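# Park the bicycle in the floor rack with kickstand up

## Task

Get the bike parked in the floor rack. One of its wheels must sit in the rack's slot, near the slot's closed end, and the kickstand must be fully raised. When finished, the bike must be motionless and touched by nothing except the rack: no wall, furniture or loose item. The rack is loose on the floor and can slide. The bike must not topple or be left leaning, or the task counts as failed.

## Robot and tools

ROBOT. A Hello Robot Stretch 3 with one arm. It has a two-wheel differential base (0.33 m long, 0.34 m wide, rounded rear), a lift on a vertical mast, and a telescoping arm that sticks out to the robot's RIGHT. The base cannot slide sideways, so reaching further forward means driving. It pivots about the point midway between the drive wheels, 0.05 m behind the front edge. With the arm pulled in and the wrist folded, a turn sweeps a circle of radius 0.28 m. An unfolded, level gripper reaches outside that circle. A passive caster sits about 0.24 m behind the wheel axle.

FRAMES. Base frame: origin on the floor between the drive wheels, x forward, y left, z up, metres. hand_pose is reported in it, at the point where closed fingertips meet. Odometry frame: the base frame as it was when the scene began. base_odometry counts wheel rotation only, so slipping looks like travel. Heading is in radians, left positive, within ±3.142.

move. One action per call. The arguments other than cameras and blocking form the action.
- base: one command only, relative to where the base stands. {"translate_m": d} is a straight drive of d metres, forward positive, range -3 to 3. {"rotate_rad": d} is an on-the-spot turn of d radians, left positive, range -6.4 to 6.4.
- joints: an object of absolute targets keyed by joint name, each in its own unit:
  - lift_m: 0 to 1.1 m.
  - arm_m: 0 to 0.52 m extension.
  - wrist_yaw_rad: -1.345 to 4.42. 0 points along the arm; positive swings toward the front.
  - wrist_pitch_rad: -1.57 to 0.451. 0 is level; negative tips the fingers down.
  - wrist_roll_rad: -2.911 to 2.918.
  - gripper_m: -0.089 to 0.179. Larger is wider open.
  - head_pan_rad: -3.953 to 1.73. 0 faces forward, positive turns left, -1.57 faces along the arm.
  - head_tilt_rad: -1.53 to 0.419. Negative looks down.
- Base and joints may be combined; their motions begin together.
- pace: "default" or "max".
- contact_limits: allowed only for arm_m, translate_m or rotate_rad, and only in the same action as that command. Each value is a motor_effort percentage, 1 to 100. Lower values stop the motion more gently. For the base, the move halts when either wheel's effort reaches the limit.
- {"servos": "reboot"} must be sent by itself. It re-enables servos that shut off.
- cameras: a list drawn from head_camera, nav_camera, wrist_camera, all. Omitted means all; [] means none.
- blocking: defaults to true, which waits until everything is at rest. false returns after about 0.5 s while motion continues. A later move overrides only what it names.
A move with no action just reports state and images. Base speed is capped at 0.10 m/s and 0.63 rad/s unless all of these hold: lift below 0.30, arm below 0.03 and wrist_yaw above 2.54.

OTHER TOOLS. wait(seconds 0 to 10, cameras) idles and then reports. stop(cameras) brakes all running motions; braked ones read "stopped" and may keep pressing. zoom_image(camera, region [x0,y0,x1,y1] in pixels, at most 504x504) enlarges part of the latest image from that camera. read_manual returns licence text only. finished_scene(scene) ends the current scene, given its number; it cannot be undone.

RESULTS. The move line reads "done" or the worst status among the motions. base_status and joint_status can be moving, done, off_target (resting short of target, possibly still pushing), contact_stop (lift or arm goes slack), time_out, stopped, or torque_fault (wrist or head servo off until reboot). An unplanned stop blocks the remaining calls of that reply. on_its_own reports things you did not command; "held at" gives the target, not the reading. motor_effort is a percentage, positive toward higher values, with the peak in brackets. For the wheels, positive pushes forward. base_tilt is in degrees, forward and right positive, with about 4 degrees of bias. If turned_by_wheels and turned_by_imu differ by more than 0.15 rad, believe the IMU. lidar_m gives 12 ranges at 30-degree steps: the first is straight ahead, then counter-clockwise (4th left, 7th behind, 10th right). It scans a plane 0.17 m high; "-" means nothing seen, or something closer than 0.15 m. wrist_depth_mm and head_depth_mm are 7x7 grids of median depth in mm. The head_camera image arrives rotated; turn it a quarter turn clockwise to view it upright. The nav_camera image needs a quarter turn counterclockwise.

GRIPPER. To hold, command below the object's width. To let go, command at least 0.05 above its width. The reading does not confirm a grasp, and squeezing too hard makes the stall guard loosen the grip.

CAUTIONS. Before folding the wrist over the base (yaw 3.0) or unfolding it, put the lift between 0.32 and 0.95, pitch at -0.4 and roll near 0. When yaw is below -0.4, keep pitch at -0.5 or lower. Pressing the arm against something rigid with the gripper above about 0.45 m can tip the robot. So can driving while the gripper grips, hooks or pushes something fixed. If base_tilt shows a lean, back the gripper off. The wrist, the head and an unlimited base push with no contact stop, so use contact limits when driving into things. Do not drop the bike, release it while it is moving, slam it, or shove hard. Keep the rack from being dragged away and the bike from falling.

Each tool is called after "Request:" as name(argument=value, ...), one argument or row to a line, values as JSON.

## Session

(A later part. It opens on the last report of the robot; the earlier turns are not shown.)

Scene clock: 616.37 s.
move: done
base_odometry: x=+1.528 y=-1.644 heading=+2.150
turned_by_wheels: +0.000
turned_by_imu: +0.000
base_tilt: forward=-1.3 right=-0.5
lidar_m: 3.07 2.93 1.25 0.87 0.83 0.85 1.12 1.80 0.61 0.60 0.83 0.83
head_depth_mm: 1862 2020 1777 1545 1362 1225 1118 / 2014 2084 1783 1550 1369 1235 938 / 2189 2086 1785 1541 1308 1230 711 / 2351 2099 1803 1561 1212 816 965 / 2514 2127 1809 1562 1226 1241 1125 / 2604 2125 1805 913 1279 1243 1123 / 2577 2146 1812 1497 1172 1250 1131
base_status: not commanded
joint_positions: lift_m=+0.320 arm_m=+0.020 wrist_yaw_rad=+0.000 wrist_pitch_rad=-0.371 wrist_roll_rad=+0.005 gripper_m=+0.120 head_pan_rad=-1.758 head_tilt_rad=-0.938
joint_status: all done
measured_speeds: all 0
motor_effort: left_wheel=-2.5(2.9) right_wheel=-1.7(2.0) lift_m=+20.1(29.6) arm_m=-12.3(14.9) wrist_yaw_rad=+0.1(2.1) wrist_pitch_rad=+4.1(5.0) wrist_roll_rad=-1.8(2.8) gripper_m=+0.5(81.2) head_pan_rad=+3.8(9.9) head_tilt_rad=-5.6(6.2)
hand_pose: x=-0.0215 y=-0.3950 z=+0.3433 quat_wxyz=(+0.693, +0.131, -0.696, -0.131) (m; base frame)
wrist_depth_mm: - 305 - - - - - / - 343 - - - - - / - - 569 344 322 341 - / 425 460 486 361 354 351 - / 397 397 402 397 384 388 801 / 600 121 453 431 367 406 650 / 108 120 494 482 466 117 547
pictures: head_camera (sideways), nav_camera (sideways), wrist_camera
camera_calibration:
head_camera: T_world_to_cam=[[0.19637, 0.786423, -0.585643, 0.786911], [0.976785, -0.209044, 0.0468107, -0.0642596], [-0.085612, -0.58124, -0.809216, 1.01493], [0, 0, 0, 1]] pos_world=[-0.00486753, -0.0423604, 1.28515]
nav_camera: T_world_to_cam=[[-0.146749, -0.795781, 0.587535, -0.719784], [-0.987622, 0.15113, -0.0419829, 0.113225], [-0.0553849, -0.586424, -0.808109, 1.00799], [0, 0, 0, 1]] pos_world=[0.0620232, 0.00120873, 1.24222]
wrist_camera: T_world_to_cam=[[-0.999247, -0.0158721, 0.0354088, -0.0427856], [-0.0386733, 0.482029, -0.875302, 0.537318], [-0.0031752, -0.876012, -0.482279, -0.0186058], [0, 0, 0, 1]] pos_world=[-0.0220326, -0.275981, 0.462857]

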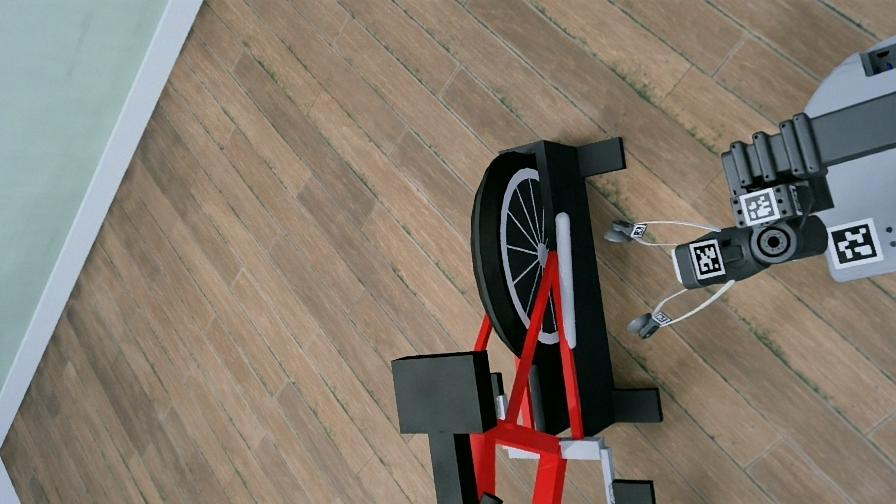

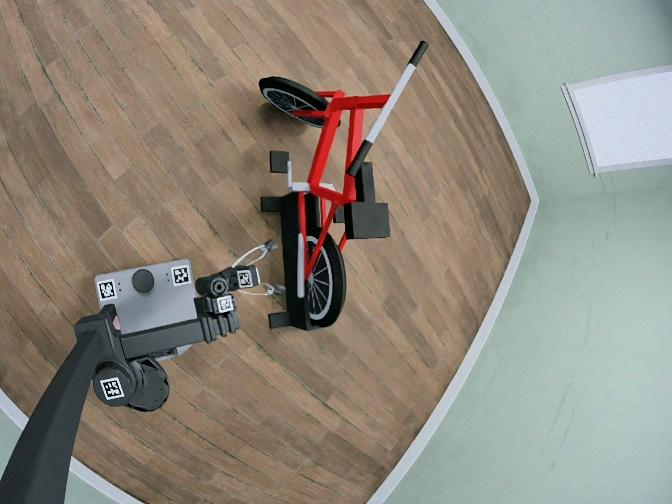

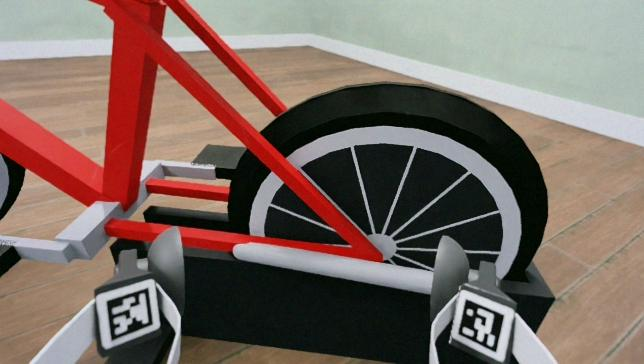

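Request:
zoom_image(
  camera="wrist_camera",
  region=[220, 200, 560, 364],
)

Request:
zoom_image(
  camera="head_camera",
  region=[440, 110, 700, 450],
)

Scaled by 1.482.

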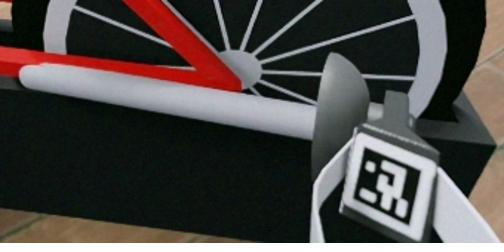

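Scaled by 1.482 from the camera's 896x504 image, which has a finer 1280x720 frame.

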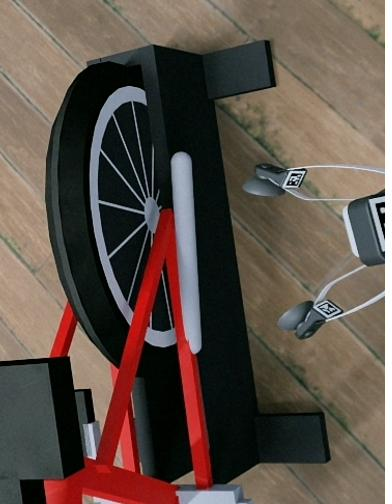

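Request:
wait(
  seconds=2,
  cameras=["nav_camera", "wrist_camera"],
)

Scene clock: 625.80 s.
base_odometry: x=+1.528 y=-1.644 heading=+2.150
turned_by_wheels: +0.000
turned_by_imu: +0.000
base_tilt: forward=-1.3 right=-0.5
lidar_m: 3.09 2.93 1.25 0.87 0.83 0.85 1.12 1.80 0.60 0.60 0.83 0.83
head_depth_mm: 1874 2015 1772 1537 1356 1225 1109 / 2024 2062 1780 1535 1369 1230 943 / 2202 2092 1780 1566 1304 1233 709 / 2366 2112 1792 1552 1218 816 967 / 2501 2114 1802 1567 1233 1239 1124 / 2593 2130 1812 915 1284 1242 1131 / 2634 2132 1826 1498 1171 1246 1133
base_status: not commanded
joint_positions: lift_m=+0.320 arm_m=+0.020 wrist_yaw_rad=+0.000 wrist_pitch_rad=-0.371 wrist_roll_rad=+0.005 gripper_m=+0.120 head_pan_rad=-1.758 head_tilt_rad=-0.938
joint_status: all done
measured_speeds: all 0
motor_effort: left_wheel=-1.8(2.9) right_wheel=-1.6(2.0) lift_m=+22.5(29.6) arm_m=-6.0(14.9) wrist_yaw_rad=-0.3(2.1) wrist_pitch_rad=+4.0(5.0) wrist_roll_rad=-2.1(2.8) gripper_m=+0.2(81.2) head_pan_rad=+4.4(9.9) head_tilt_rad=-6.2(6.2)
hand_pose: x=-0.0215 y=-0.3950 z=+0.3433 quat_wxyz=(+0.693, +0.131, -0.696, -0.131) (m; base frame)
wrist_depth_mm: - 301 - - - - - / - 341 - - - - - / - - 553 343 322 336 - / 430 463 475 364 355 353 - / 398 396 401 392 383 385 784 / 603 121 455 431 366 405 648 / 108 120 487 485 468 117 550
wait: 2.00 s; at rest from the start
pictures: nav_camera (sideways), wrist_camera
camera_calibration:
nav_camera: T_world_to_cam=[[-0.146749, -0.795781, 0.587535, -0.719784], [-0.987622, 0.15113, -0.0419829, 0.113225], [-0.0553849, -0.586424, -0.808109, 1.00799], [0, 0, 0, 1]] pos_world=[0.0620232, 0.00120873, 1.24222]
wrist_camera: T_world_to_cam=[[-0.999247, -0.015872, 0.0354087, -0.0427856], [-0.0386732, 0.482029, -0.875302, 0.537318], [-0.00317521, -0.876012, -0.482279, -0.0186058], [0, 0, 0, 1]] pos_world=[-0.0220326, -0.275981, 0.462857]

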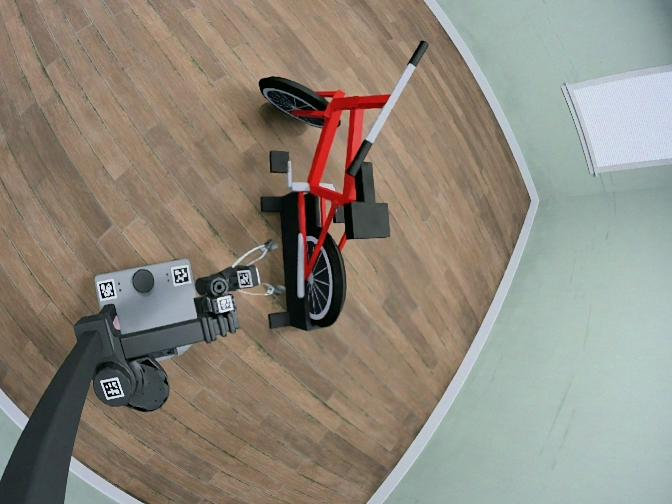

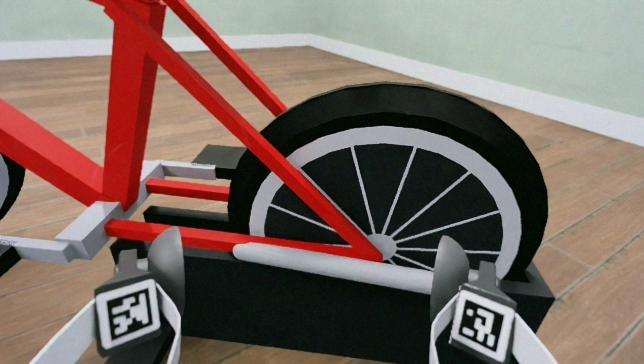

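Request:
finished_scene(
  scene=2,
)

The scene is finished: the task was done.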